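# Move SOC bottle from fridge bin to bench, close door

## Task

Look at the two bottles in the refrigerator's bin. If one carries the letters SOC, lift it out and set it upright on the bench, keep the other bottle upright inside the refrigerator, and close the refrigerator door. If neither bottle reads SOC, take nothing out, close the door, then press the CALL key on the operator panel far enough that it latches down. Do not press CALL unless neither bottle reads SOC, because a wrong call is permanent.

## Robot and tools

ROBOT. Two arms, left_arm and right_arm, each ride a carriage on one floor track that runs along y at x = 0. left_rail carries left_arm and is always the one on the +y side; right_rail carries right_arm. Image sides do not match these names. Each arm base sits at x = 0, y = its carriage's position_m, z = 0.04 m, facing +x. The carriages must stay roughly 0.78 m apart or more, or a drive may halt early.

SCENE FRAME. Fixed to the table, metres. Table top is z = 0, +z up, +x is the direction the arms face, +y is to their left. The table edge starts at x = 0.17. Positions and velocities in results use this frame; orientation is a wxyz quaternion.

GRIPPER AXES. Fingers point along the gripper's +z; they open and close along its y. A block about 10 cm long juts out along the gripper's +x. end_effector_position is the spot between the pads when shut; fingertips extend about 9 to 33 mm past it. left_arm's fingers can fold: grip with the outer quarter of the pads, and never press its fingertips into a surface. right_arm's fingers are rigid.

execute_actions. Argument actions: a list run in order. Each action may hold rows, steps, until, and rail commands. rows: up to 15 rows, one per control step (1/30 s). Every row is 18 numbers in [-1, 1], both arms always: left dx, dy, dz, rx, ry, rz, left gripper position, force_limit, speed, then the same nine for the right arm. dx..rz are an offset, not a pose, measured from that arm's Hand target as it was when the action began, expressed in the Hand target's own axes; 1.0 equals 0.6 m or 180 degrees, and rx, ry, rz form one rotation vector. All rows within an action refer to that same start, but each new action starts from the updated Hand target, so repeating an offset keeps moving. Sending six zeros re-commands the current Hand target. To leave a gripper unchanged, resend its last three numbers; zero is a real command. For gentle motion, ramp offsets a little each row. steps: 1 to 450, default 15, at least one per row; after the last row each arm keeps heading for the last target. until: ends the action early on rail conditions, e.g. {"left_rail": {"position_status": ["!=", "moving"]}}, or {"all": {"status": "ended"}}; numbers need a comparison (=, !=, <, <=, >, >=). Rail commands: left_rail or right_rail with position_m (left -0.8 to 1.5, right -1.5 to 0.8, absolute place on the track in m), speed_m_s (0.01 to 1), acceleration_factor (0.1 to 1), or {"stop": true}. A driving carriage drags its arm's target along. An out-of-range value rejects the whole call. cameras: list of names or ["all"]; an empty actions list returns all images.

GRIPPER NUMBERS. position +1 is fully open (140 mm), about -0.8 pads touch, -1 closes until blocked. force_limit -1 to +1 sets squeeze (roughly 14 N to 58 N when closing slowly); speed -1 to +1 sets closing rate (about 30 to 250 mm/s) and faster closes grip harder. Both start at +1. After closing, object_status should read 2 (stopped on something while closing); 3 means reached target or pads met, 0 moving, 1 blocked while opening. position_measured is in counts: 3 open, 230 pads touching.

move. target: one 18-number row or a list of up to 15, offsets from the Hand targets in the same layout and scale as rows, all counted from the same start. speed: path top speed in m/s, 0.002 to 3.2, default 0.25, one number or one per target. blend: corner rounding in m. stop_force: 4 to 120 N, ends an arm's path when it feels that push; not reliable while the gripper rotates, and omit it when moving off a contact. zero: re-zero before the move (default true). blocking=false returns early; then call wait or stop before anything else. Result adds a move: line (done, off_target, held, fault, and limits acted).

wait: seconds 0 to 10, arms hold their commands. stop: brakes a running move. zoom_image: camera plus region [x0, y0, x1, y1] in pixels, at most 504 by 504, from that camera's latest image. Cameras: cam_high, cam_low, cam_bench_left, cam_bench_mid, cam_bench_right, cam_left_wrist, cam_right_wrist. zero_wrist_force: arm. finished_scene: ends the scene for good.

RESULTS. Per arm: end_effector_position, quaternion, velocities, Hand target, Joint positions (rail m, then six joints in rad), joint torques, Wrist force and torque in the gripper's own axes, motor temperatures, Tool commands, object_status, position_measured. Rails report position_m, position_status (moving, done, contact_stop, time_out, stopped, stopped_with_arm, stopped_for_other_arm, stopped_for_other_carriage) and position_answer (taken or not_taken). Let a carriage finish before positioning its arm precisely.

AVOID. Nothing may leave the table or rest on the track or the strip beside it. Outside force around 150 N, or joint torque at its limit, freezes an arm for 10 s; stiff arms fault easily when commanded past a firm contact. Arms or carriages touching each other can end the scene. Approach slowly, don't slam the door or drop the bottle, keep held loads near the gripper centre, and avoid paths close to an arm's own base. Watch for MOTOR HOT lines.

Each tool is called after ">>>" in YAML: its name, and indented under it one key for each argument.

## Session

>>> execute_actions:
  actions: []

Scene clock: 0.00 s.
left_arm: end_effector_position=(+0.3563, +1.2388, +0.5790) position_measured=3 object_status=3 end_effector_quat_wxyz=(+0.000, +0.000, +1.000, +0.000) | right_arm: end_effector_position=(+0.3563, -1.1930, +0.5790) position_measured=3 object_status=3 end_effector_quat_wxyz=(+0.000, +0.000, +1.000, +0.000)
Joint positions: left_arm=[1.16 -0.281 -2.157 1.821 -1.235 -1.571 -0.281] | right_arm=[-1.272 -0.28 -2.157 1.821 -1.235 -1.571 -0.28]
Joint velocities: within noise
Joint torques (N m): no reading
Motor temperatures (°C): left_arm=[30 30 28 38 29 37] | right_arm=[30 26 32 31 39 36]
Wrist force (N): no reading
Wrist torque (N m): no reading
Wrist force, peak (N): no reading
Hand target: left_arm +0.3563, +1.2388, +0.5790; +0.000, +0.000, +1.000, +0.000 | right_arm +0.3563, -1.1930, +0.5790; +0.000, +0.000, +1.000, +0.000
Tool commands: left_gripper/position=+1.0 left_gripper/force_limit=+1.0 left_gripper/speed=+1.0 right_gripper/position=+1.0 right_gripper/force_limit=+1.0 right_gripper/speed=+1.0
left_rail: position_m=1.160 position_status=done
right_rail: position_m=-1.272 position_status=done

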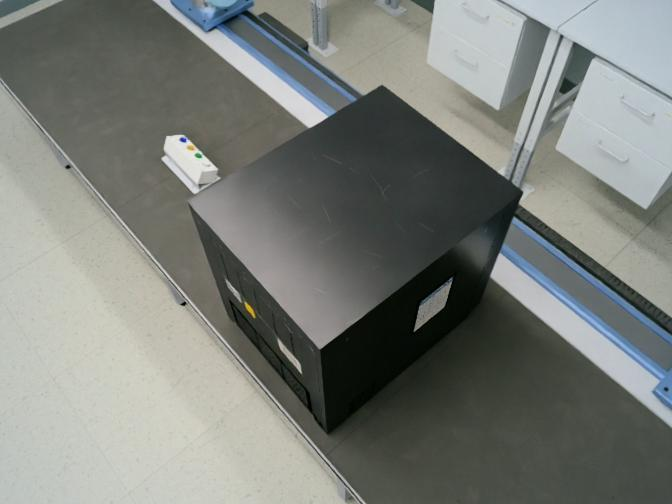

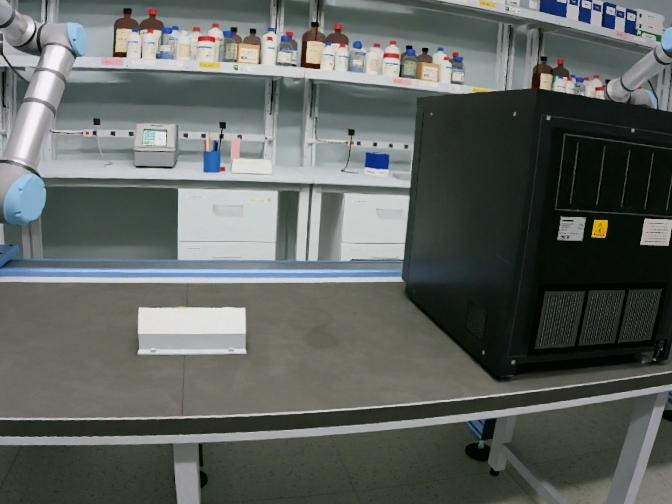

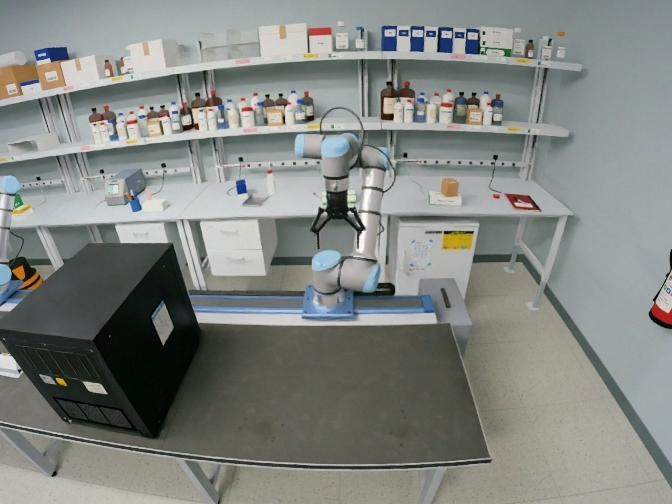

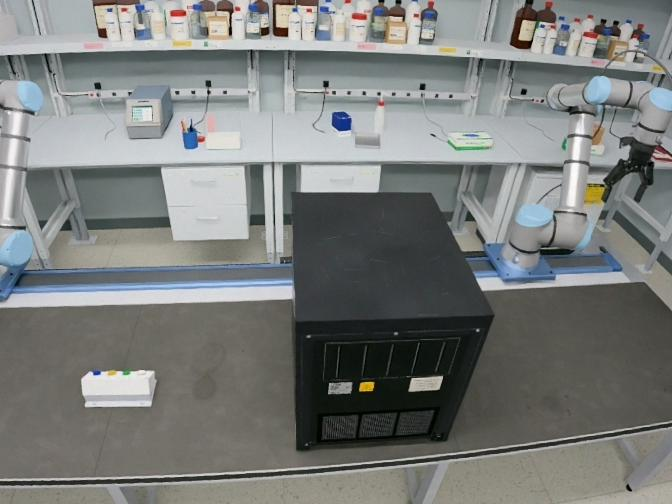

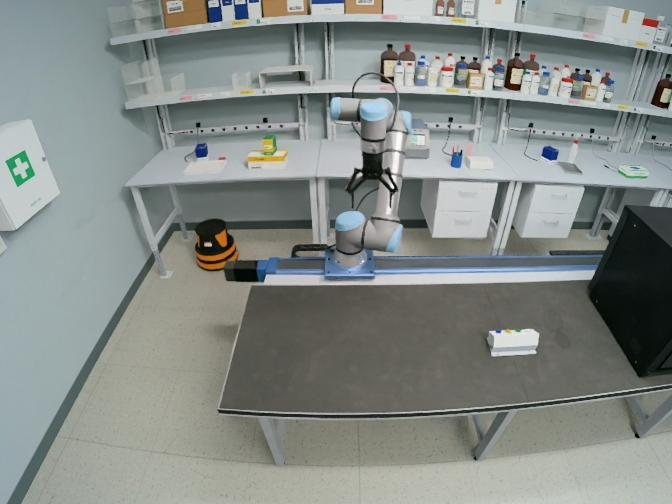

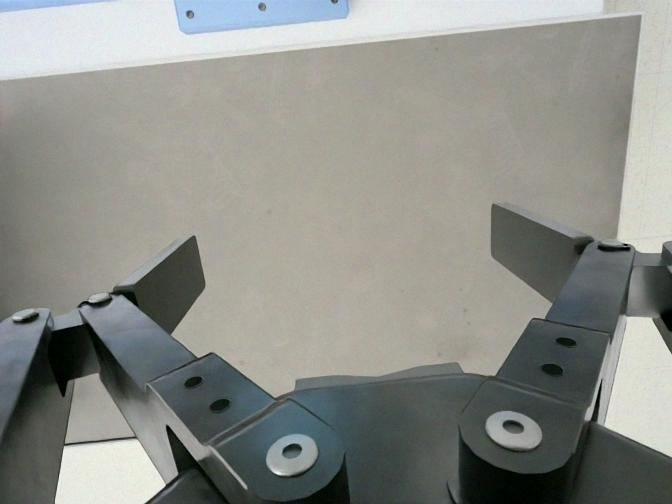

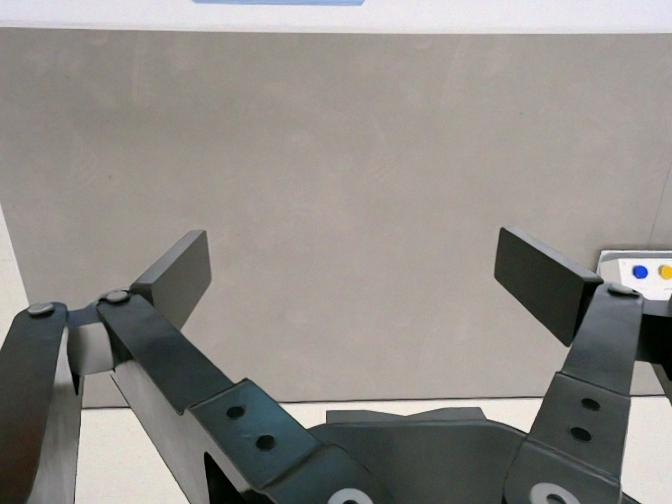

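>>> execute_actions:
  actions:
    - {"left_rail": {"position_m": 1.5}, "steps": 150, "until": {"left_rail": {"position_status": ["!=", "moving"]}}}

>>> move:
  target:
    - [0.044, -0.88, 0, 0, 0, 0, 1, 1, 1, 0, 0, 0, 0, 0, 0, 1, 1, 1]
  speed: 0.4

>>> move:
  target:
    - [0.733, -0.42, 0.223, 0.504, 0.291, -0.504, 1, 1, 1, 0, 0, 0, 0, 0, 0, 1, 1, 1]
  speed: 0.4
  cameras: ["cam_left_wrist"]

Scene clock: 54.13 s.
left_arm: end_effector_position=(+0.3563, +1.5783, +0.5790) position_measured=3 object_status=3 end_effector_quat_wxyz=(+0.000, +0.000, +1.000, +0.000) | right_arm: end_effector_position=(+0.3563, -1.1930, +0.5790) position_measured=3 object_status=3 end_effector_quat_wxyz=(+0.000, +0.000, +1.000, +0.000)
Joint positions: left_arm=[1.5 -0.281 -2.157 1.821 -1.235 -1.571 -0.281] | right_arm=[-1.272 -0.28 -2.157 1.821 -1.235 -1.571 -0.28]
Joint torques (N m): left_arm=[-6.07 -0.12 -50.38 -3.8 0.25 -0.06] | right_arm=[0 0.55 -46.24 -4.57 0.25 -0.24]
Wrist force (N): left_arm=[0.0 0.2 0.1] | right_arm=[0.2 -0.1 -0.6]
Wrist torque (N m): left_arm=[0.04 -0.01 0.00] | right_arm=[-0.03 -0.05 0.00]
Wrist force, peak (N): left_arm=[-0.1 -1.9 -0.4] | right_arm=[0.8 -0.3 -0.7]
Hand target: left_arm +0.3563, +1.5783, +0.5790; +0.000, +0.000, +1.000, +0.000 | right_arm +0.3563, -1.1930, +0.5790; +0.000, +0.000, +1.000, +0.000
Tool commands: left_gripper/position=+1.0 left_gripper/force_limit=+1.0 left_gripper/speed=+1.0 right_gripper/position=+1.0 right_gripper/force_limit=+1.0 right_gripper/speed=+1.0
left_rail: position_m=1.500 position_status=done
right_rail: position_m=-1.272 position_status=done

Scene clock: 56.07 s.
left_arm: end_effector_position=(+0.3299, +1.0504, +0.5790) position_measured=3 object_status=3 end_effector_quat_wxyz=(+0.000, +0.000, +1.000, +0.000) | right_arm: end_effector_position=(+0.3563, -1.1930, +0.5790) position_measured=3 object_status=3 end_effector_quat_wxyz=(+0.000, +0.000, +1.000, +0.000)
Joint positions: left_arm=[1.5 -1.255 -1.822 1.636 -1.385 -1.571 -1.255] | right_arm=[-1.272 -0.28 -2.157 1.821 -1.235 -1.571 -0.28]
Joint torques (N m): left_arm=[-15.84 -10.83 -59.11 -8.47 3.78 -2.06] | right_arm=[0.32 0.79 -46.27 -4.47 0.26 -0.33]
Wrist force (N): left_arm=[0.1 -0.3 0.2] | right_arm=[0.4 -0.2 -0.6]
Wrist torque (N m): left_arm=[-0.08 0.02 0.03] | right_arm=[-0.05 -0.09 0.00]
Wrist force, peak (N): left_arm=[0.3 -4.2 0.0] | right_arm=[0.9 -0.3 0.0]
Hand target: left_arm +0.3299, +1.0503, +0.5790; +0.000, +0.000, +1.000, +0.000 | right_arm +0.3563, -1.1930, +0.5790; +0.000, +0.000, +1.000, +0.000
Off the commanded pose: left_arm 0.000 m, 0 deg | right_arm 0.000 m, 0 deg.
left_rail: position_m=1.500 position_status=done
right_rail: position_m=-1.272 position_status=done
move: done

Scene clock: 60.13 s.
left_arm: end_effector_position=(-0.1099, +0.7986, +0.4450) position_measured=3 object_status=3 end_effector_quat_wxyz=(+0.349, +0.618, -0.355, +0.608) | right_arm: end_effector_position=(+0.3563, -1.1930, +0.5790) position_measured=3 object_status=3 end_effector_quat_wxyz=(+0.000, +0.000, +1.000, +0.000)
Joint positions: left_arm=[1.5 -2.536 -1.349 2.361 -3.939 -0.079 -3.356] | right_arm=[-1.272 -0.28 -2.157 1.821 -1.235 -1.571 -0.28]
Joint torques (N m): left_arm=[7.38 -33.95 -36.58 -4.73 -3.31 1.79] | right_arm=[0.26 0.58 -46.29 -4.75 0.37 -0.19]
Wrist force (N): left_arm=[1.0 -1.2 -1.8] | right_arm=[0.3 -0.4 -0.6]
Wrist torque (N m): left_arm=[-0.07 -0.39 -0.37] | right_arm=[-0.08 -0.06 0.00]
Wrist force, peak (N): left_arm=[1.3 -1.3 -2.4] | right_arm=[0.7 -0.9 -0.7]
Hand target: left_arm -0.1099, +0.7983, +0.4452; +0.354, +0.612, -0.354, +0.612 | right_arm +0.3563, -1.1930, +0.5790; +0.000, +0.000, +1.000, +0.000
Off the commanded pose: left_arm 0.000 m, 1 deg | right_arm 0.000 m, 0 deg.
left_rail: position_m=1.500 position_status=done
right_rail: position_m=-1.272 position_status=done
move: done
camera_calibration:
cam_left_wrist: T_world_to_cam=[[-0.878436, -0.466773, -0.102338, 0.324127], [-0.0611292, 0.322164, -0.944708, 0.156448], [0.473934, -0.82361, -0.311534, 1.03371], [0, 0, 0, 1]] pos_world=[-0.195622, 0.952266, 0.503003]
Images, in order (width x height): cam_left_wrist 672x504.

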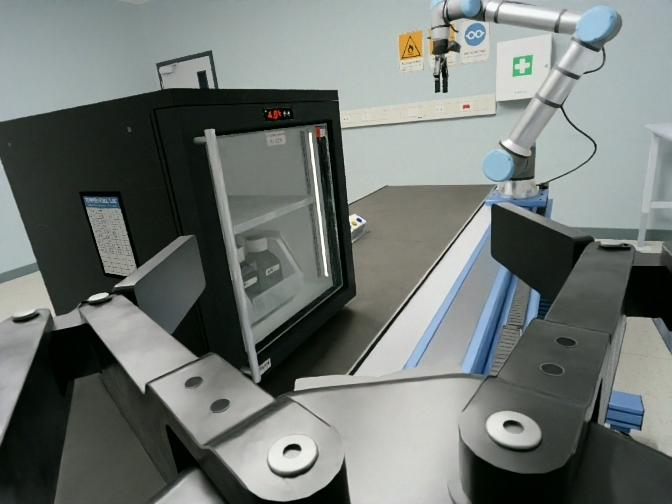

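>>> zoom_image:
  camera: "cam_left_wrist"
  region: [150, 90, 360, 390]

>>> zoom_image:
  camera: "cam_left_wrist"
  region: [215, 210, 335, 330]

>>> zoom_image:
  camera: "cam_left_wrist"
  region: [70, 180, 150, 285]

Scaled by 1.680 from the camera's 672x504 image, which has a finer 960x720 frame.

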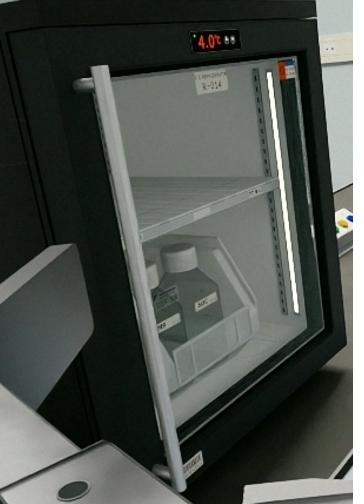

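Scaled by 4.200 from the camera's 672x504 image, which has a finer 960x720 frame.

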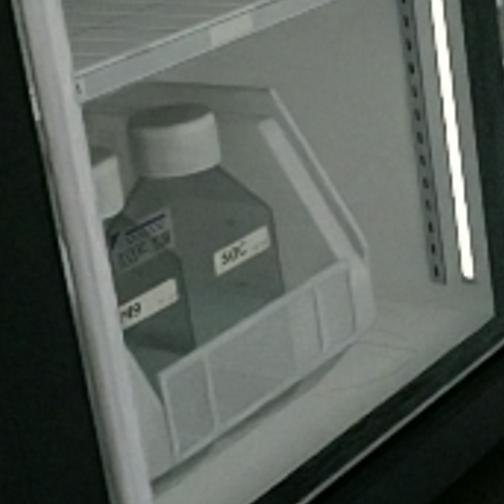

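Scaled by 4.800 from the camera's 672x504 image, which has a finer 960x720 frame.

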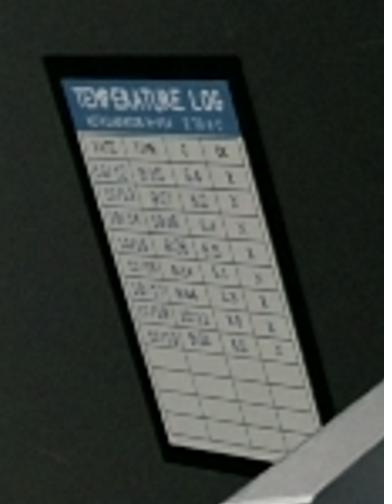

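>>> zoom_image:
  camera: "cam_left_wrist"
  region: [220, 250, 400, 400]

>>> zoom_image:
  camera: "cam_left_wrist"
  region: [140, 80, 350, 230]

Scaled by 2.800 from the camera's 672x504 image, which has a finer 960x720 frame.

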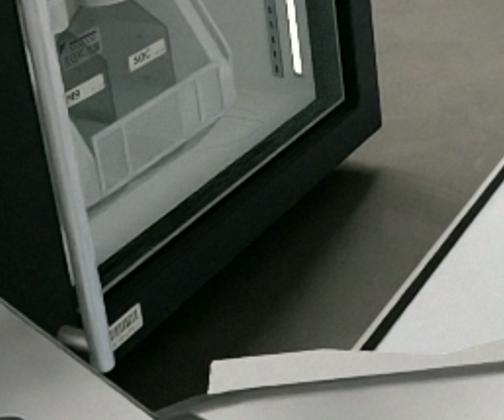

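Scaled by 2.400 from the camera's 672x504 image, which has a finer 960x720 frame.

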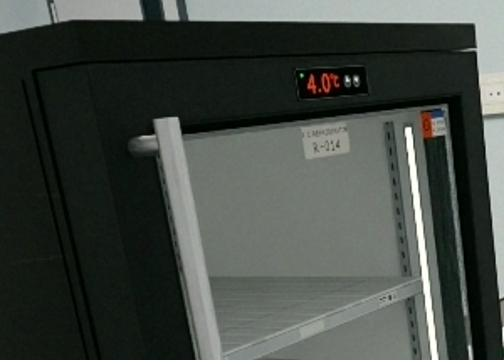

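>>> move:
  target:
    - [-0.192, -0.382, 0.3713, -0.16667, 0, 0, 1, 1, 1, 0, 0, 0, 0, 0, 0, 1, 1, 1]
  speed: 0.4
  cameras: ["cam_left_wrist"]

Scene clock: 111.17 s.
left_arm: end_effector_position=(+0.2000, +0.7199, +0.3300) position_measured=3 object_status=3 end_effector_quat_wxyz=(+0.500, +0.500, -0.500, +0.500) | right_arm: end_effector_position=(+0.3563, -1.1930, +0.5790) position_measured=3 object_status=3 end_effector_quat_wxyz=(+0.000, +0.000, +1.000, +0.000)
Joint positions: left_arm=[1.5 -1.513 -1.074 2.365 -4.432 -1.629 -3.141] | right_arm=[-1.272 -0.28 -2.157 1.821 -1.235 -1.571 -0.28]
Joint torques (N m): left_arm=[10.5 -46.43 -23.41 1.16 -4.95 -1.7] | right_arm=[-0.87 0.39 -46.45 -4.86 0.06 -0.01]
Wrist force (N): left_arm=[0.9 -1.5 -2.1] | right_arm=[0.4 -0.1 -0.4]
Wrist torque (N m): left_arm=[-0.14 -0.37 -0.13] | right_arm=[-0.02 -0.10 0.01]
Wrist force, peak (N): left_arm=[-0.5 -5.3 -1.1] | right_arm=[0.9 -0.5 -0.6]
Hand target: left_arm +0.2000, +0.7199, +0.3300; +0.500, +0.500, -0.500, +0.500 | right_arm +0.3563, -1.1930, +0.5790; +0.000, +0.000, +1.000, +0.000
Off the commanded pose: left_arm 0.000 m, 0 deg | right_arm 0.000 m, 0 deg.
left_rail: position_m=1.500 position_status=done
right_rail: position_m=-1.272 position_status=done
move: done
camera_calibration:
cam_left_wrist: T_world_to_cam=[[-0.993883, 0.0381785, -0.103626, 0.207832], [0.110278, 0.293122, -0.949694, 0.0803156], [-0.00588287, -0.955313, -0.295539, 0.971726], [0, 0, 0, 1]] pos_world=[0.20342, 0.896825, 0.384995]
Images, in order (width x height): cam_left_wrist 672x504.

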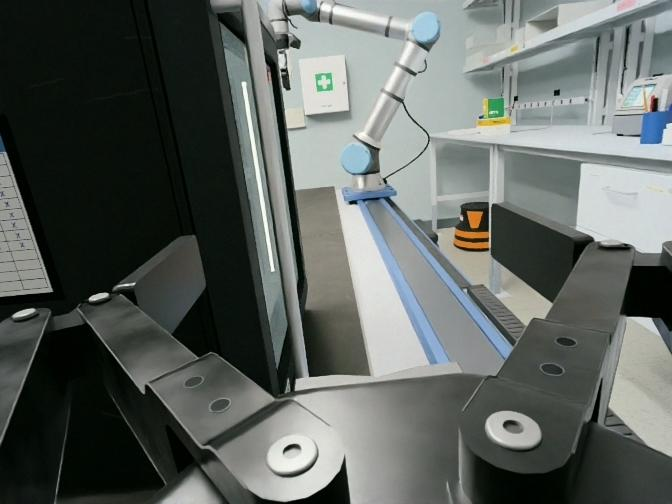

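>>> zoom_image:
  camera: "cam_left_wrist"
  region: [140, 0, 380, 400]

Scaled by 1.260 from the camera's 672x504 image, which has a finer 960x720 frame.

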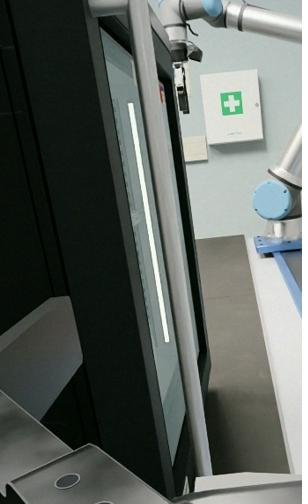

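>>> zoom_image:
  camera: "cam_left_wrist"
  region: [140, 0, 300, 130]

>>> zoom_image:
  camera: "cam_left_wrist"
  region: [200, 250, 330, 400]

Scaled by 3.150 from the camera's 672x504 image, which has a finer 960x720 frame.

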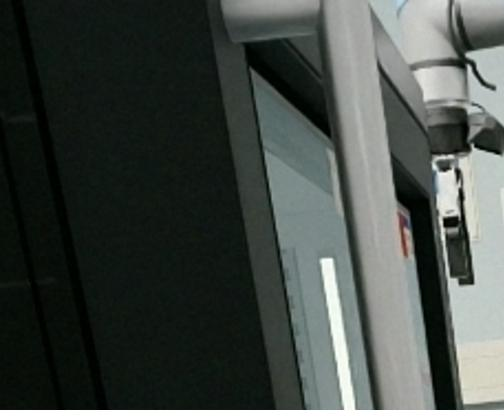

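Scaled by 3.360 from the camera's 672x504 image, which has a finer 960x720 frame.

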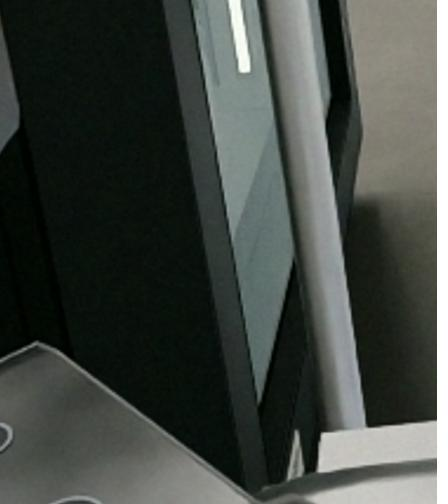

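>>> move:
  target:
    - [0, 0.1667, -0.7167, 0.5, 0, 0, -0.08, 1, 0, 0, 0, 0, 0, 0, 0, 1, 1, 1]
  speed: 0.5

>>> execute_actions:
  actions:
    - {"left_rail": {"position_m": 0.85}, "steps": 150, "until": {"left_rail": {"position_status": ["!=", "moving"]}}}
  cameras: ["cam_left_wrist"]

Scene clock: 160.70 s.
left_arm: end_effector_position=(+0.1001, +1.1499, +0.3300) position_measured=139 object_status=3 end_effector_quat_wxyz=(+0.000, +0.707, +0.000, +0.707) | right_arm: end_effector_position=(+0.3563, -1.1930, +0.5790) position_measured=3 object_status=3 end_effector_quat_wxyz=(+0.000, +0.000, +1.000, +0.000)
Joint positions: left_arm=[1.5 -2.596 -1.111 2.479 -4.509 1.025 -3.142] | right_arm=[-1.272 -0.28 -2.157 1.821 -1.235 -1.571 -0.28]
Joint torques (N m): left_arm=[-15.99 -53.2 0.3 -1.08 3.69 -0.46] | right_arm=[1.54 1.54 -46.95 -4.79 -0.2 -0.14]
Wrist force (N): left_arm=[1.3 -1.7 -2.2] | right_arm=[0.1 -0.1 -0.3]
Wrist torque (N m): left_arm=[-0.18 -0.51 -0.38] | right_arm=[-0.01 -0.03 0.01]
Wrist force, peak (N): left_arm=[1.5 -2.4 -2.5] | right_arm=[1.0 0.2 -0.5]
Hand target: left_arm +0.1001, +1.1500, +0.3300; +0.000, +0.707, +0.000, +0.707 | right_arm +0.3563, -1.1930, +0.5790; +0.000, +0.000, +1.000, +0.000
Off the commanded pose: left_arm 0.000 m, 0 deg | right_arm 0.000 m, 0 deg.
left_rail: position_m=1.500 position_status=done
right_rail: position_m=-1.272 position_status=done
move: done

Scene clock: 162.87 s.
left_arm: end_effector_position=(+0.1001, +0.5002, +0.3300) position_measured=139 object_status=3 end_effector_quat_wxyz=(+0.000, +0.707, +0.000, +0.707) | right_arm: end_effector_position=(+0.3563, -1.1930, +0.5790) position_measured=3 object_status=3 end_effector_quat_wxyz=(+0.000, +0.000, +1.000, +0.000)
Joint positions: left_arm=[0.85 -2.596 -1.112 2.479 -4.509 1.025 -3.142] | right_arm=[-1.272 -0.28 -2.157 1.821 -1.235 -1.571 -0.28]
Joint torques (N m): left_arm=[-7.63 -64.71 -12.26 1.94 1.81 -1.16] | right_arm=[0.55 0.71 -46.94 -4.85 -0.15 0.1]
Wrist force (N): left_arm=[1.1 -1.7 -1.8] | right_arm=[0.0 -0.5 -0.5]
Wrist torque (N m): left_arm=[-0.19 -0.48 -0.39] | right_arm=[-0.11 0.01 0.01]
Wrist force, peak (N): left_arm=[1.2 -3.8 -1.7] | right_arm=[0.8 0.2 -0.6]
Hand target: left_arm +0.1001, +0.5002, +0.3300; +0.000, +0.707, +0.000, +0.707 | right_arm +0.3563, -1.1930, +0.5790; +0.000, +0.000, +1.000, +0.000
Tool commands: left_gripper/position=-0.08 left_gripper/force_limit=+1.0 left_gripper/speed=+0.0 right_gripper/position=+1.0 right_gripper/force_limit=+1.0 right_gripper/speed=+1.0
Off the commanded pose: left_arm 0.000 m, 0 deg | right_arm 0.000 m, 0 deg.
left_rail: position_m=0.850 position_status=done
right_rail: position_m=-1.272 position_status=done
camera_calibration:
cam_left_wrist: T_world_to_cam=[[-0.0382201, -0.993894, -0.103507, 0.537558], [-0.292905, 0.110176, -0.949773, 0.287658], [0.955377, -0.00598268, -0.295327, 0.19011], [0, 0, 0, 1]] pos_world=[-0.0768253, 0.50372, 0.384995]
Images, in order (width x height): cam_left_wrist 672x504.

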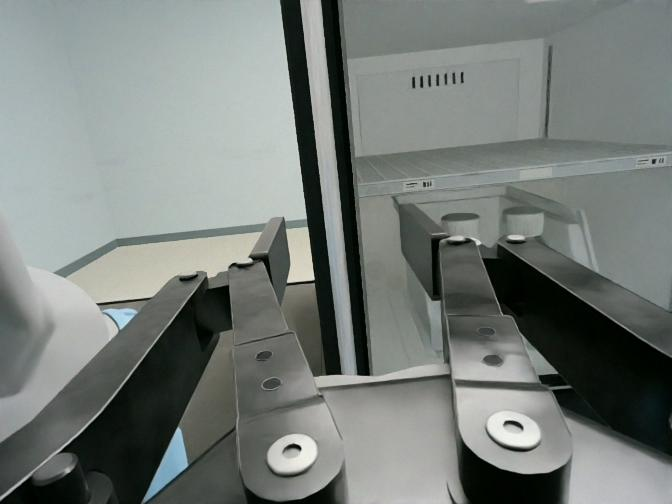

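>>> zoom_image:
  camera: "cam_left_wrist"
  region: [260, 120, 480, 320]

>>> zoom_image:
  camera: "cam_left_wrist"
  region: [260, 0, 480, 200]

Scaled by 2.291 from the camera's 672x504 image, which has a finer 960x720 frame.

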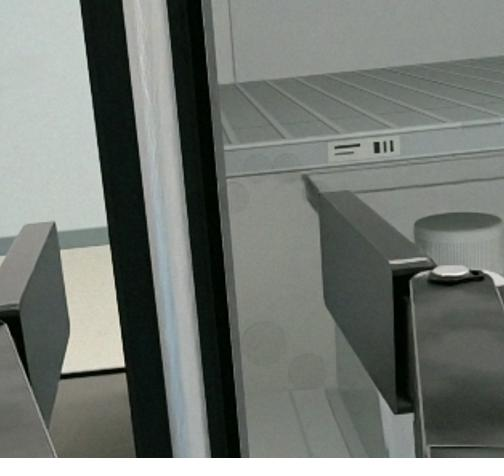

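Scaled by 2.291 from the camera's 672x504 image, which has a finer 960x720 frame.

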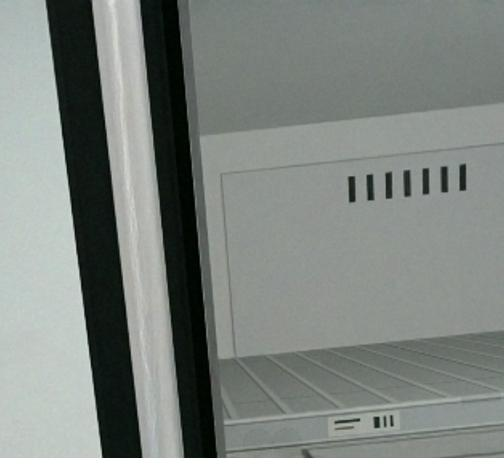

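>>> move:
  target:
    - [0, -0.005, 0.1667, 0, 0, 0, -0.325, 1, 0, 0, 0, 0, 0, 0, 0, 1, 1, 1]
  speed: 0.25
  cameras: ["cam_left_wrist"]

>>> zoom_image:
  camera: "cam_left_wrist"
  region: [240, 60, 480, 280]

Scene clock: 179.53 s.
left_arm: end_effector_position=(+0.2001, +0.5032, +0.3301) position_measured=170 object_status=3 end_effector_quat_wxyz=(+0.000, +0.707, +0.000, +0.707) | right_arm: end_effector_position=(+0.3563, -1.1930, +0.5790) position_measured=3 object_status=3 end_effector_quat_wxyz=(+0.000, +0.000, +1.000, +0.000)
Joint positions: left_arm=[0.85 -2.44 -1.138 2.579 -4.582 0.869 -3.142] | right_arm=[-1.272 -0.28 -2.157 1.821 -1.235 -1.571 -0.28]
Joint torques (N m): left_arm=[9.82 -28.66 4.19 -1.46 -3.24 -1.45] | right_arm=[-1.26 1.56 -46.16 -4.96 -0.04 0.04]
Wrist force (N): left_arm=[1.1 -1.6 -1.9] | right_arm=[0.4 -0.3 -0.5]
Wrist torque (N m): left_arm=[-0.15 -0.48 -0.39] | right_arm=[-0.06 -0.09 0.01]
Wrist force, peak (N): left_arm=[1.3 -1.2 -4.4] | right_arm=[0.6 -0.2 -1.1]
Hand target: left_arm +0.2001, +0.5032, +0.3301; +0.000, +0.707, +0.000, +0.707 | right_arm +0.3563, -1.1930, +0.5790; +0.000, +0.000, +1.000, +0.000
Off the commanded pose: left_arm 0.000 m, 0 deg | right_arm 0.000 m, 0 deg.
left_rail: position_m=0.850 position_status=done
right_rail: position_m=-1.272 position_status=done
move: done
camera_calibration:
cam_left_wrist: T_world_to_cam=[[-0.0381908, -0.993905, -0.103412, 0.544231], [-0.292908, 0.110077, -0.949783, 0.316683], [0.955377, -0.00598255, -0.295327, 0.0945897], [0, 0, 0, 1]] pos_world=[0.0231748, 0.50662, 0.384995]
Images, in order (width x height): cam_left_wrist 672x504.

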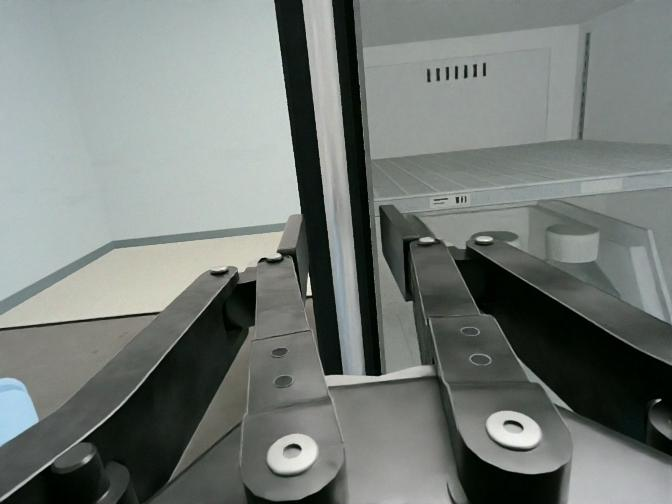

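Scaled by 2.100 from the camera's 672x504 image, which has a finer 960x720 frame.

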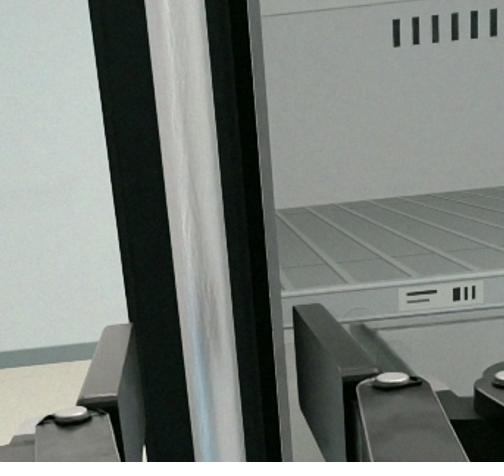

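>>> move:
  target:
    - [0, -0.0017, 0.0533, 0, 0, 0, -0.325, 1, 0, 0, 0, 0, 0, 0, 0, 1, 1, 1]
  speed: 0.1
  cameras: ["cam_left_wrist"]

>>> zoom_image:
  camera: "cam_left_wrist"
  region: [260, 140, 440, 300]

Scene clock: 194.33 s.
left_arm: end_effector_position=(+0.2321, +0.5042, +0.3301) position_measured=170 object_status=3 end_effector_quat_wxyz=(+0.000, +0.707, +0.000, +0.707) | right_arm: end_effector_position=(+0.3563, -1.1930, +0.5790) position_measured=3 object_status=3 end_effector_quat_wxyz=(+0.000, +0.000, +1.000, +0.000)
Joint positions: left_arm=[0.85 -2.376 -1.143 2.602 -4.601 0.805 -3.142] | right_arm=[-1.272 -0.28 -2.157 1.821 -1.235 -1.571 -0.28]
Joint torques (N m): left_arm=[7.02 -61.63 4.89 -1.39 -4.02 -1.44] | right_arm=[-0.15 -0.22 -46.69 -5.05 -0.34 0]
Wrist force (N): left_arm=[1.2 -1.0 -1.9] | right_arm=[0.4 -0.3 -0.8]
Wrist torque (N m): left_arm=[-0.03 -0.50 -0.38] | right_arm=[-0.06 -0.09 0.01]
Wrist force, peak (N): left_arm=[1.2 -1.3 -3.0] | right_arm=[0.7 -1.1 -0.7]
Hand target: left_arm +0.2321, +0.5042, +0.3301; +0.000, +0.707, +0.000, +0.707 | right_arm +0.3563, -1.1930, +0.5790; +0.000, +0.000, +1.000, +0.000
Off the commanded pose: left_arm 0.000 m, 0 deg | right_arm 0.000 m, 0 deg.
left_rail: position_m=0.850 position_status=done
right_rail: position_m=-1.272 position_status=done
move: done
camera_calibration:
cam_left_wrist: T_world_to_cam=[[-0.0382201, -0.993894, -0.103507, 0.546575], [-0.292905, 0.110176, -0.949773, 0.325851], [0.955377, -0.00598268, -0.295327, 0.06412], [0, 0, 0, 1]] pos_world=[0.0550747, 0.50772, 0.384995]
Images, in order (width x height): cam_left_wrist 672x504.

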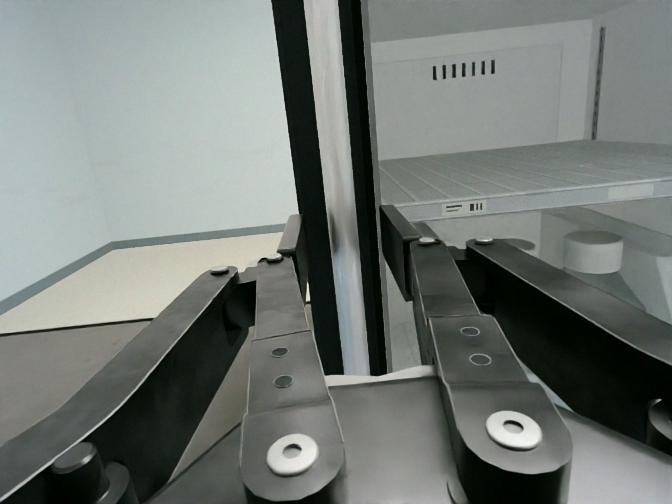

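Scaled by 2.800 from the camera's 672x504 image, which has a finer 960x720 frame.

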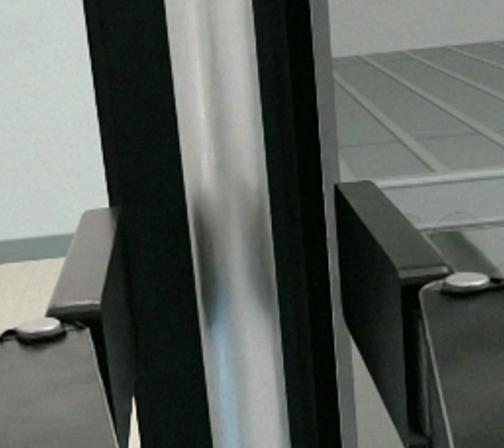

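>>> move:
  target:
    - [0, 0, 0.0067, 0, 0, 0, -0.325, 1, 0, 0, 0, 0, 0, 0, 0, 1, 1, 1]
  speed: 0.05

>>> execute_actions:
  actions:
    - {"rows": [[0,0,0,0,0,0,-1,0.5,-1,0,0,0,0,0,0,1,1,1]], "steps": 60}
  cameras: ["cam_left_wrist"]

Scene clock: 199.83 s.
left_arm: end_effector_position=(+0.2361, +0.5042, +0.3301) position_measured=170 object_status=3 end_effector_quat_wxyz=(+0.000, +0.707, +0.000, +0.707) | right_arm: end_effector_position=(+0.3563, -1.1930, +0.5790) position_measured=3 object_status=3 end_effector_quat_wxyz=(+0.000, +0.000, +1.000, +0.000)
Joint positions: left_arm=[0.85 -2.368 -1.143 2.605 -4.603 0.797 -3.142] | right_arm=[-1.272 -0.28 -2.157 1.821 -1.235 -1.571 -0.28]
Joint torques (N m): left_arm=[11.25 -62.66 4.9 -1.73 -3.8 -1.26] | right_arm=[0.53 0.77 -46.62 -5.02 -0.27 -0.02]
Wrist force (N): left_arm=[1.2 -1.3 -2.0] | right_arm=[0.1 -0.2 -0.7]
Wrist torque (N m): left_arm=[-0.08 -0.51 -0.37] | right_arm=[-0.04 -0.03 0.01]
Wrist force, peak (N): left_arm=[1.3 -1.1 -2.4] | right_arm=[0.5 0.0 -1.2]
Hand target: left_arm +0.2361, +0.5042, +0.3301; +0.000, +0.707, +0.000, +0.707 | right_arm +0.3563, -1.1930, +0.5790; +0.000, +0.000, +1.000, +0.000
Off the commanded pose: left_arm 0.000 m, 0 deg | right_arm 0.000 m, 0 deg.
left_rail: position_m=0.850 position_status=done
right_rail: position_m=-1.272 position_status=done
move: done

Scene clock: 202.03 s.
left_arm: end_effector_position=(+0.2361, +0.5042, +0.3301) position_measured=211 object_status=2 end_effector_quat_wxyz=(+0.000, +0.707, +0.000, +0.707) | right_arm: end_effector_position=(+0.3563, -1.1930, +0.5790) position_measured=3 object_status=3 end_effector_quat_wxyz=(+0.000, +0.000, +1.000, +0.000)
Joint positions: left_arm=[0.85 -2.367 -1.143 2.605 -4.603 0.796 -3.142] | right_arm=[-1.272 -0.28 -2.157 1.821 -1.235 -1.571 -0.28]
Joint torques (N m): left_arm=[-3.33 -57.7 -12.47 4.5 -3.89 -1.78] | right_arm=[-0.17 0.22 -46.22 -4.96 -0.25 0.1]
Wrist force (N): left_arm=[3.8 -16.0 -17.3] | right_arm=[0.3 -0.5 -0.7]
Wrist torque (N m): left_arm=[0.30 -0.40 -0.37] | right_arm=[-0.11 -0.06 0.01]
Wrist force, peak (N): left_arm=[3.8 -16.0 -17.5] | right_arm=[0.9 -0.4 -1.0]
Hand target: left_arm +0.2361, +0.5042, +0.3301; +0.000, +0.707, +0.000, +0.707 | right_arm +0.3563, -1.1930, +0.5790; +0.000, +0.000, +1.000, +0.000
Off the commanded pose: left_arm 0.000 m, 0 deg | right_arm 0.000 m, 0 deg.
left_rail: position_m=0.850 position_status=done
right_rail: position_m=-1.272 position_status=done
camera_calibration:
cam_left_wrist: T_world_to_cam=[[-0.0382201, -0.993894, -0.103507, 0.546732], [-0.292905, 0.110176, -0.949773, 0.327052], [0.955377, -0.00598268, -0.295327, 0.0602029], [0, 0, 0, 1]] pos_world=[0.0591747, 0.50772, 0.384995]
Images, in order (width x height): cam_left_wrist 672x504.

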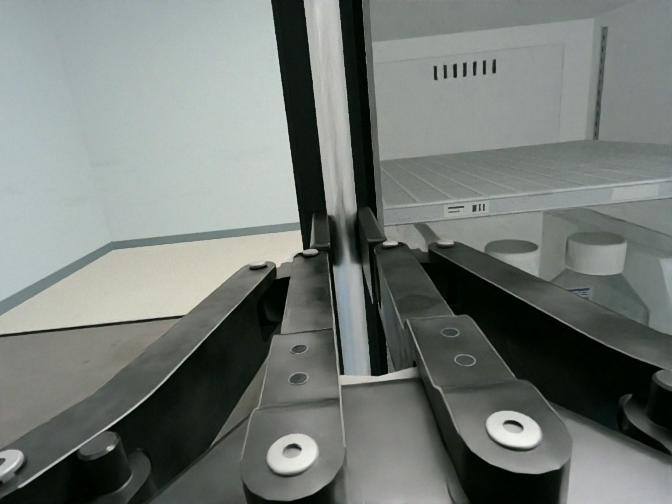

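>>> move:
  target:
    - [0, 0.0098, -0.0642, 0, 0, 0, -1, 0.5, -1, 0, 0, 0, 0, 0, 0, 1, 1, 1]
    - [0, 0.025, -0.1273, 0, 0, 0, -1, 0.5, -1, 0, 0, 0, 0, 0, 0, 1, 1, 1]
  speed: [0.06, 0.12]
  blend: [0.01, 0]
  cameras: ["cam_left_wrist"]

Scene clock: 229.33 s.
left_arm: end_effector_position=(+0.1598, +0.4893, +0.3300) position_measured=211 object_status=2 end_effector_quat_wxyz=(+0.000, +0.707, +0.000, +0.707) | right_arm: end_effector_position=(+0.3563, -1.1930, +0.5790) position_measured=3 object_status=3 end_effector_quat_wxyz=(+0.000, +0.000, +1.000, +0.000)
Joint positions: left_arm=[0.85 -2.482 -1.123 2.52 -4.538 0.911 -3.142] | right_arm=[-1.272 -0.28 -2.157 1.821 -1.235 -1.571 -0.28]
Joint torques (N m): left_arm=[-23.69 -27.29 -28.42 7.54 -25.43 0.51] | right_arm=[0.68 -1.32 -46.3 -5.18 -0.25 -0.03]
Wrist force (N): left_arm=[10.4 -73.3 -19.8] | right_arm=[0.4 0.0 -0.9]
Wrist torque (N m): left_arm=[1.96 -0.31 -0.29] | right_arm=[0.00 -0.09 0.00]
Wrist force, peak (N): left_arm=[15.3 -85.2 -23.8] | right_arm=[0.6 -0.8 -1.0]
Hand target: left_arm +0.1597, +0.4893, +0.3301; +0.000, +0.707, +0.000, +0.707 | right_arm +0.3563, -1.1930, +0.5790; +0.000, +0.000, +1.000, +0.000
Off the commanded pose: left_arm 0.000 m, 0 deg | right_arm 0.000 m, 0 deg.
left_rail: position_m=0.850 position_status=done
right_rail: position_m=-1.272 position_status=done
move: done
camera_calibration:
cam_left_wrist: T_world_to_cam=[[-0.038315, -0.993894, -0.103477, 0.528894], [-0.292894, 0.110175, -0.949776, 0.306357], [0.955377, -0.00608268, -0.295327, 0.133058], [0, 0, 0, 1]] pos_world=[-0.0171254, 0.49272, 0.384995]
Images, in order (width x height): cam_left_wrist 672x504.

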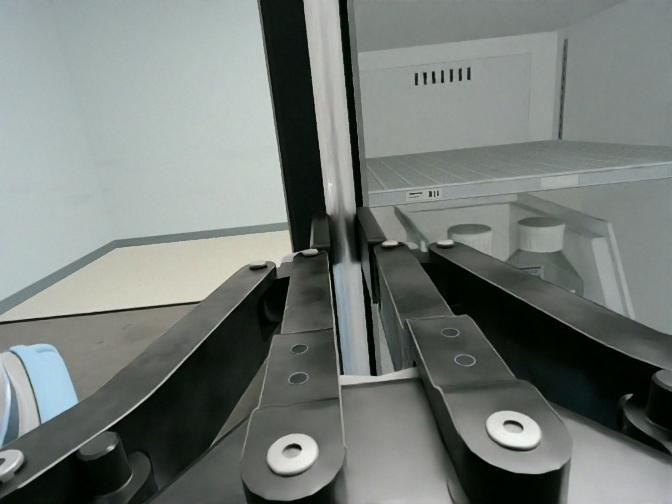

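>>> move:
  target:
    - [0, -0.005, 0, 0, 0, 0, -1, 0.5, -1, 0, 0, 0, 0, 0, 0, 1, 1, 1]
  speed: 0.05

Scene clock: 234.53 s.
left_arm: end_effector_position=(+0.1597, +0.4919, +0.3300) position_measured=211 object_status=2 end_effector_quat_wxyz=(+0.000, +0.707, +0.000, +0.707) | right_arm: end_effector_position=(+0.3563, -1.1930, +0.5790) position_measured=3 object_status=3 end_effector_quat_wxyz=(+0.000, +0.000, +1.000, +0.000)
Joint positions: left_arm=[0.85 -2.488 -1.125 2.525 -4.542 0.917 -3.142] | right_arm=[-1.272 -0.28 -2.157 1.821 -1.235 -1.571 -0.28]
Joint torques (N m): left_arm=[-14.1 -66.32 6.67 -1.49 14.28 0.48] | right_arm=[0.37 -1.36 -47.26 -5.1 -0.39 -0.06]
Wrist force (N): left_arm=[-0.6 25.2 5.5] | right_arm=[0.1 -0.3 -0.5]
Wrist torque (N m): left_arm=[-0.90 -0.54 -0.33] | right_arm=[-0.07 -0.01 0.01]
Wrist force, peak (N): left_arm=[9.8 -73.2 -19.8] | right_arm=[0.2 -0.8 -1.1]
Hand target: left_arm +0.1597, +0.4921, +0.3301; +0.000, +0.707, +0.000, +0.707 | right_arm +0.3563, -1.1930, +0.5790; +0.000, +0.000, +1.000, +0.000
Off the commanded pose: left_arm 0.000 m, 0 deg | right_arm 0.000 m, 0 deg.
left_rail: position_m=0.850 position_status=done
right_rail: position_m=-1.272 position_status=done
move: done

>>> move:
  target:
    - [0, 0.0207, -0.062, 0, 0, 0, -1, 0.5, -1, 0, 0, 0, 0, 0, 0, 1, 1, 1]
    - [0, 0.0455, -0.122, 0, 0, 0, -1, 0.5, -1, 0, 0, 0, 0, 0, 0, 1, 1, 1]
  speed: 0.12
  blend: [0.015, 0]

Scene clock: 243.27 s.
left_arm: end_effector_position=(+0.0866, +0.4650, +0.3300) position_measured=211 object_status=2 end_effector_quat_wxyz=(+0.000, +0.707, +0.000, +0.707) | right_arm: end_effector_position=(+0.3563, -1.1930, +0.5790) position_measured=3 object_status=3 end_effector_quat_wxyz=(+0.000, +0.000, +1.000, +0.000)
Joint positions: left_arm=[0.85 -2.541 -1.089 2.407 -4.46 0.97 -3.142] | right_arm=[-1.272 -0.28 -2.157 1.821 -1.235 -1.571 -0.28]
Joint torques (N m): left_arm=[-18.04 -39.33 -15.03 6.56 17.77 0.1] | right_arm=[0.29 -0.38 -46.8 -5.23 -0.36 -0.11]
Wrist force (N): left_arm=[-1.8 38.9 15.8] | right_arm=[0.4 0.0 -0.7]
Wrist torque (N m): left_arm=[0.49 -0.48 -0.40] | right_arm=[0.00 -0.10 0.02]
Wrist force, peak (N): left_arm=[-4.7 44.0 10.8] | right_arm=[0.6 -0.9 -0.9]
Hand target: left_arm +0.0865, +0.4650, +0.3300; +0.000, +0.707, +0.000, +0.707 | right_arm +0.3563, -1.1930, +0.5790; +0.000, +0.000, +1.000, +0.000
Off the commanded pose: left_arm 0.000 m, 0 deg | right_arm 0.000 m, 0 deg.
left_rail: position_m=0.850 position_status=done
right_rail: position_m=-1.272 position_status=done
move: done

>>> move:
  target:
    - [0, 0.0225, -0.0392, 0, 0, 0, -1, 0.5, -1, 0, 0, 0, 0, 0, 0, 1, 1, 1]
    - [0, 0.0548, -0.0908, 0, 0, 0, -1, 0.5, -1, 0, 0, 0, 0, 0, 0, 1, 1, 1]
    - [0, 0.0913, -0.1393, 0, 0, 0, -1, 0.5, -1, 0, 0, 0, 0, 0, 0, 1, 1, 1]
  speed: 0.12
  blend: [0.012, 0.012, 0]
  cameras: ["cam_left_wrist"]

Scene clock: 251.60 s.
left_arm: end_effector_position=(+0.0030, +0.4103, +0.3300) position_measured=211 object_status=2 end_effector_quat_wxyz=(+0.000, +0.707, +0.000, +0.707) | right_arm: end_effector_position=(+0.3563, -1.1930, +0.5790) position_measured=3 object_status=3 end_effector_quat_wxyz=(+0.000, +0.000, +1.000, +0.000)
Joint positions: left_arm=[0.85 -2.545 -1.021 2.223 -4.343 0.974 -3.142] | right_arm=[-1.272 -0.28 -2.157 1.821 -1.235 -1.571 -0.28]
Joint torques (N m): left_arm=[34.69 -50.18 -20.63 4.18 -33.65 -0.86] | right_arm=[-0.29 0.34 -47.17 -5.27 -0.56 -0.04]
Wrist force (N): left_arm=[6.5 -70.1 -57.4] | right_arm=[0.0 -0.1 -0.7]
Wrist torque (N m): left_arm=[3.17 -0.29 -0.37] | right_arm=[-0.02 0.00 0.01]
Wrist force, peak (N): left_arm=[14.3 -85.3 -60.3] | right_arm=[0.5 -0.7 -1.2]
Hand target: left_arm +0.0029, +0.4103, +0.3300; +0.000, +0.707, +0.000, +0.707 | right_arm +0.3563, -1.1930, +0.5790; +0.000, +0.000, +1.000, +0.000
Off the commanded pose: left_arm 0.000 m, 0 deg | right_arm 0.000 m, 0 deg.
left_rail: position_m=0.850 position_status=done
right_rail: position_m=-1.272 position_status=done
move: done
camera_calibration:
cam_left_wrist: T_world_to_cam=[[-0.0382201, -0.993894, -0.103507, 0.444396], [-0.292905, 0.110176, -0.949773, 0.269132], [0.955377, -0.00598268, -0.295327, 0.282339], [0, 0, 0, 1]] pos_world=[-0.173925, 0.41372, 0.384995]
Images, in order (width x height): cam_left_wrist 672x504.

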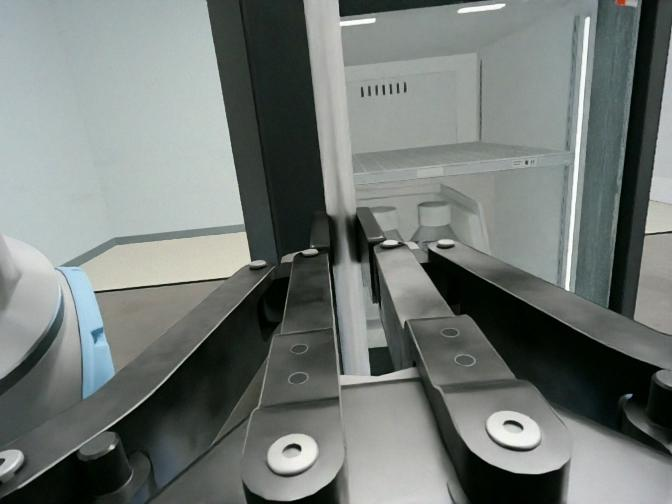

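>>> move:
  target:
    - [0, -0.0035, 0, 0, 0, 0, -0.444, 0.5, -1, 0, 0, 0, 0, 0, 0, 1, 1, 1]
    - [0, -0.0035, -0.1, 0, 0, 0, -0.444, 0.5, -1, 0, 0, 0, 0, 0, 0, 1, 1, 1]
  speed: [0.05, 0.2]
  cameras: ["cam_left_wrist"]

Scene clock: 271.90 s.
left_arm: end_effector_position=(-0.0570, +0.4123, +0.3300) position_measured=185 object_status=3 end_effector_quat_wxyz=(+0.000, +0.707, +0.000, +0.707) | right_arm: end_effector_position=(+0.3563, -1.1930, +0.5790) position_measured=3 object_status=3 end_effector_quat_wxyz=(+0.000, +0.000, +1.000, +0.000)
Joint positions: left_arm=[0.85 -2.607 -0.992 2.149 -4.299 1.036 -3.142] | right_arm=[-1.272 -0.28 -2.157 1.821 -1.235 -1.571 -0.28]
Joint torques (N m): left_arm=[-15.28 -52.75 -23.23 6.74 3.02 0.35] | right_arm=[-1.06 -2.05 -47.34 -5.36 -0.86 0.06]
Wrist force (N): left_arm=[-2.1 -3.1 -0.3] | right_arm=[0.4 -0.2 -0.8]
Wrist torque (N m): left_arm=[-0.49 0.22 -0.39] | right_arm=[-0.05 -0.10 0.01]
Wrist force, peak (N): left_arm=[6.4 -76.3 -62.3] | right_arm=[0.3 -0.5 -1.3]
Hand target: left_arm -0.0571, +0.4123, +0.3300; +0.000, +0.707, +0.000, +0.707 | right_arm +0.3563, -1.1930, +0.5790; +0.000, +0.000, +1.000, +0.000
Off the commanded pose: left_arm 0.000 m, 0 deg | right_arm 0.000 m, 0 deg.
left_rail: position_m=0.850 position_status=done
right_rail: position_m=-1.272 position_status=done
move: done
camera_calibration:
cam_left_wrist: T_world_to_cam=[[-0.0382201, -0.993894, -0.103507, 0.44418], [-0.292905, 0.110176, -0.949773, 0.251232], [0.955377, -0.00598268, -0.295327, 0.339645], [0, 0, 0, 1]] pos_world=[-0.233925, 0.41582, 0.384895]
Images, in order (width x height): cam_left_wrist 672x504.

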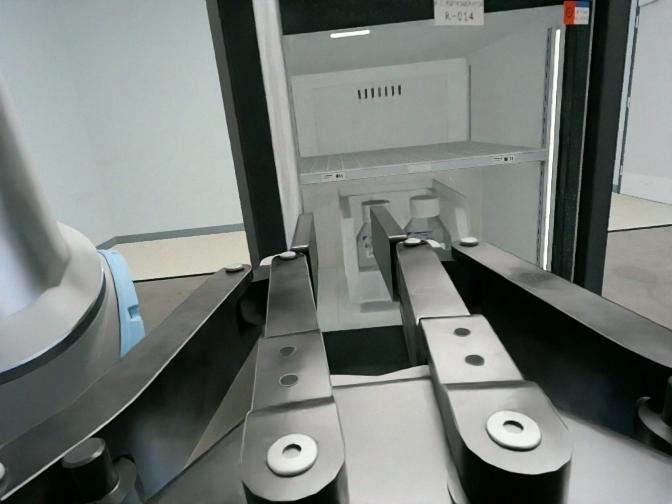

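>>> wait:
  seconds: 0.1
  cameras: ["cam_left_wrist"]

Scene clock: 277.73 s.
left_arm: end_effector_position=(-0.0571, +0.4123, +0.3300) position_measured=185 object_status=3 end_effector_quat_wxyz=(+0.000, +0.707, +0.000, +0.707) | right_arm: end_effector_position=(+0.3563, -1.1930, +0.5790) position_measured=3 object_status=3 end_effector_quat_wxyz=(+0.000, +0.000, +1.000, +0.000)
Joint positions: left_arm=[0.85 -2.607 -0.992 2.149 -4.299 1.036 -3.142] | right_arm=[-1.272 -0.28 -2.157 1.821 -1.235 -1.571 -0.28]
Joint torques (N m): left_arm=[-14.81 -54.38 -24.31 6.46 3.29 0.83] | right_arm=[-0.4 -3.43 -46.84 -5.52 -0.61 0.21]
Wrist force (N): left_arm=[-1.9 -2.8 -0.2] | right_arm=[0.0 -0.3 -0.6]
Wrist torque (N m): left_arm=[-0.42 0.17 -0.38] | right_arm=[-0.07 0.00 0.01]
Wrist force, peak (N): left_arm=[-2.3 -3.3 -0.5] | right_arm=[0.3 -1.2 -1.0]
Hand target: left_arm -0.0571, +0.4123, +0.3300; +0.000, +0.707, +0.000, +0.707 | right_arm +0.3563, -1.1930, +0.5790; +0.000, +0.000, +1.000, +0.000
Tool commands: left_gripper/position=-0.444 left_gripper/force_limit=+0.5 left_gripper/speed=-1.0 right_gripper/position=+1.0 right_gripper/force_limit=+1.0 right_gripper/speed=+1.0
Off the commanded pose: left_arm 0.000 m, 0 deg | right_arm 0.000 m, 0 deg.
left_rail: position_m=0.850 position_status=done
right_rail: position_m=-1.272 position_status=done
wait: 0.10 s; at rest from the start
camera_calibration:
cam_left_wrist: T_world_to_cam=[[-0.0382201, -0.993894, -0.103507, 0.444077], [-0.292905, 0.110176, -0.949773, 0.251213], [0.955377, -0.00598268, -0.295327, 0.33974], [0, 0, 0, 1]] pos_world=[-0.234025, 0.41572, 0.384895]
Images, in order (width x height): cam_left_wrist 672x504.

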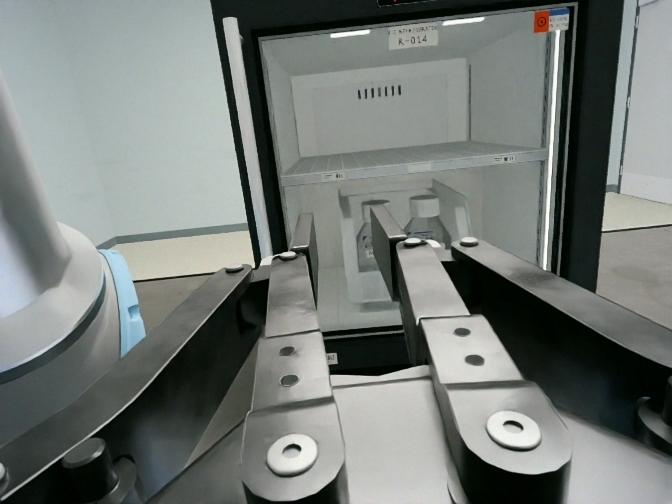

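>>> move:
  target:
    - [0, -0.1538, 0.3618, 0, 0, 0, -0.444, 0.5, -1, 0, 0, 0, 0, 0, 0, 1, 1, 1]
    - [0, -0.1538, 0.4887, 0, 0, 0, -1, 0.5, -1, 0, 0, 0, 0, 0, 0, 1, 1, 1]
  speed: [0.3, 0.1]

Scene clock: 301.60 s.
left_arm: end_effector_position=(+0.2362, +0.5045, +0.3301) position_measured=211 object_status=0 end_effector_quat_wxyz=(+0.000, +0.707, +0.000, +0.707) | right_arm: end_effector_position=(+0.3563, -1.1930, +0.5790) position_measured=3 object_status=3 end_effector_quat_wxyz=(+0.000, +0.000, +1.000, +0.000)
Joint positions: left_arm=[0.85 -2.368 -1.144 2.605 -4.603 0.797 -3.142] | right_arm=[-1.272 -0.28 -2.157 1.821 -1.235 -1.571 -0.28]
Joint torques (N m): left_arm=[7.62 -25.9 3.65 -1.5 -0.89 -0.78] | right_arm=[-0.22 -2.38 -46.71 -5.68 -0.79 0.34]
Wrist force (N): left_arm=[-2.4 -3.8 -4.7] | right_arm=[0.8 -0.5 -1.1]
Wrist torque (N m): left_arm=[-0.45 0.21 -0.34] | right_arm=[-0.10 -0.19 0.01]
Wrist force, peak (N): left_arm=[-2.1 -3.8 -4.8] | right_arm=[0.6 -0.6 -1.2]
Hand target: left_arm +0.2362, +0.5045, +0.3301; +0.000, +0.707, +0.000, +0.707 | right_arm +0.3563, -1.1930, +0.5790; +0.000, +0.000, +1.000, +0.000
Off the commanded pose: left_arm 0.000 m, 0 deg | right_arm 0.000 m, 0 deg.
left_rail: position_m=0.850 position_status=done
right_rail: position_m=-1.272 position_status=done
move: done


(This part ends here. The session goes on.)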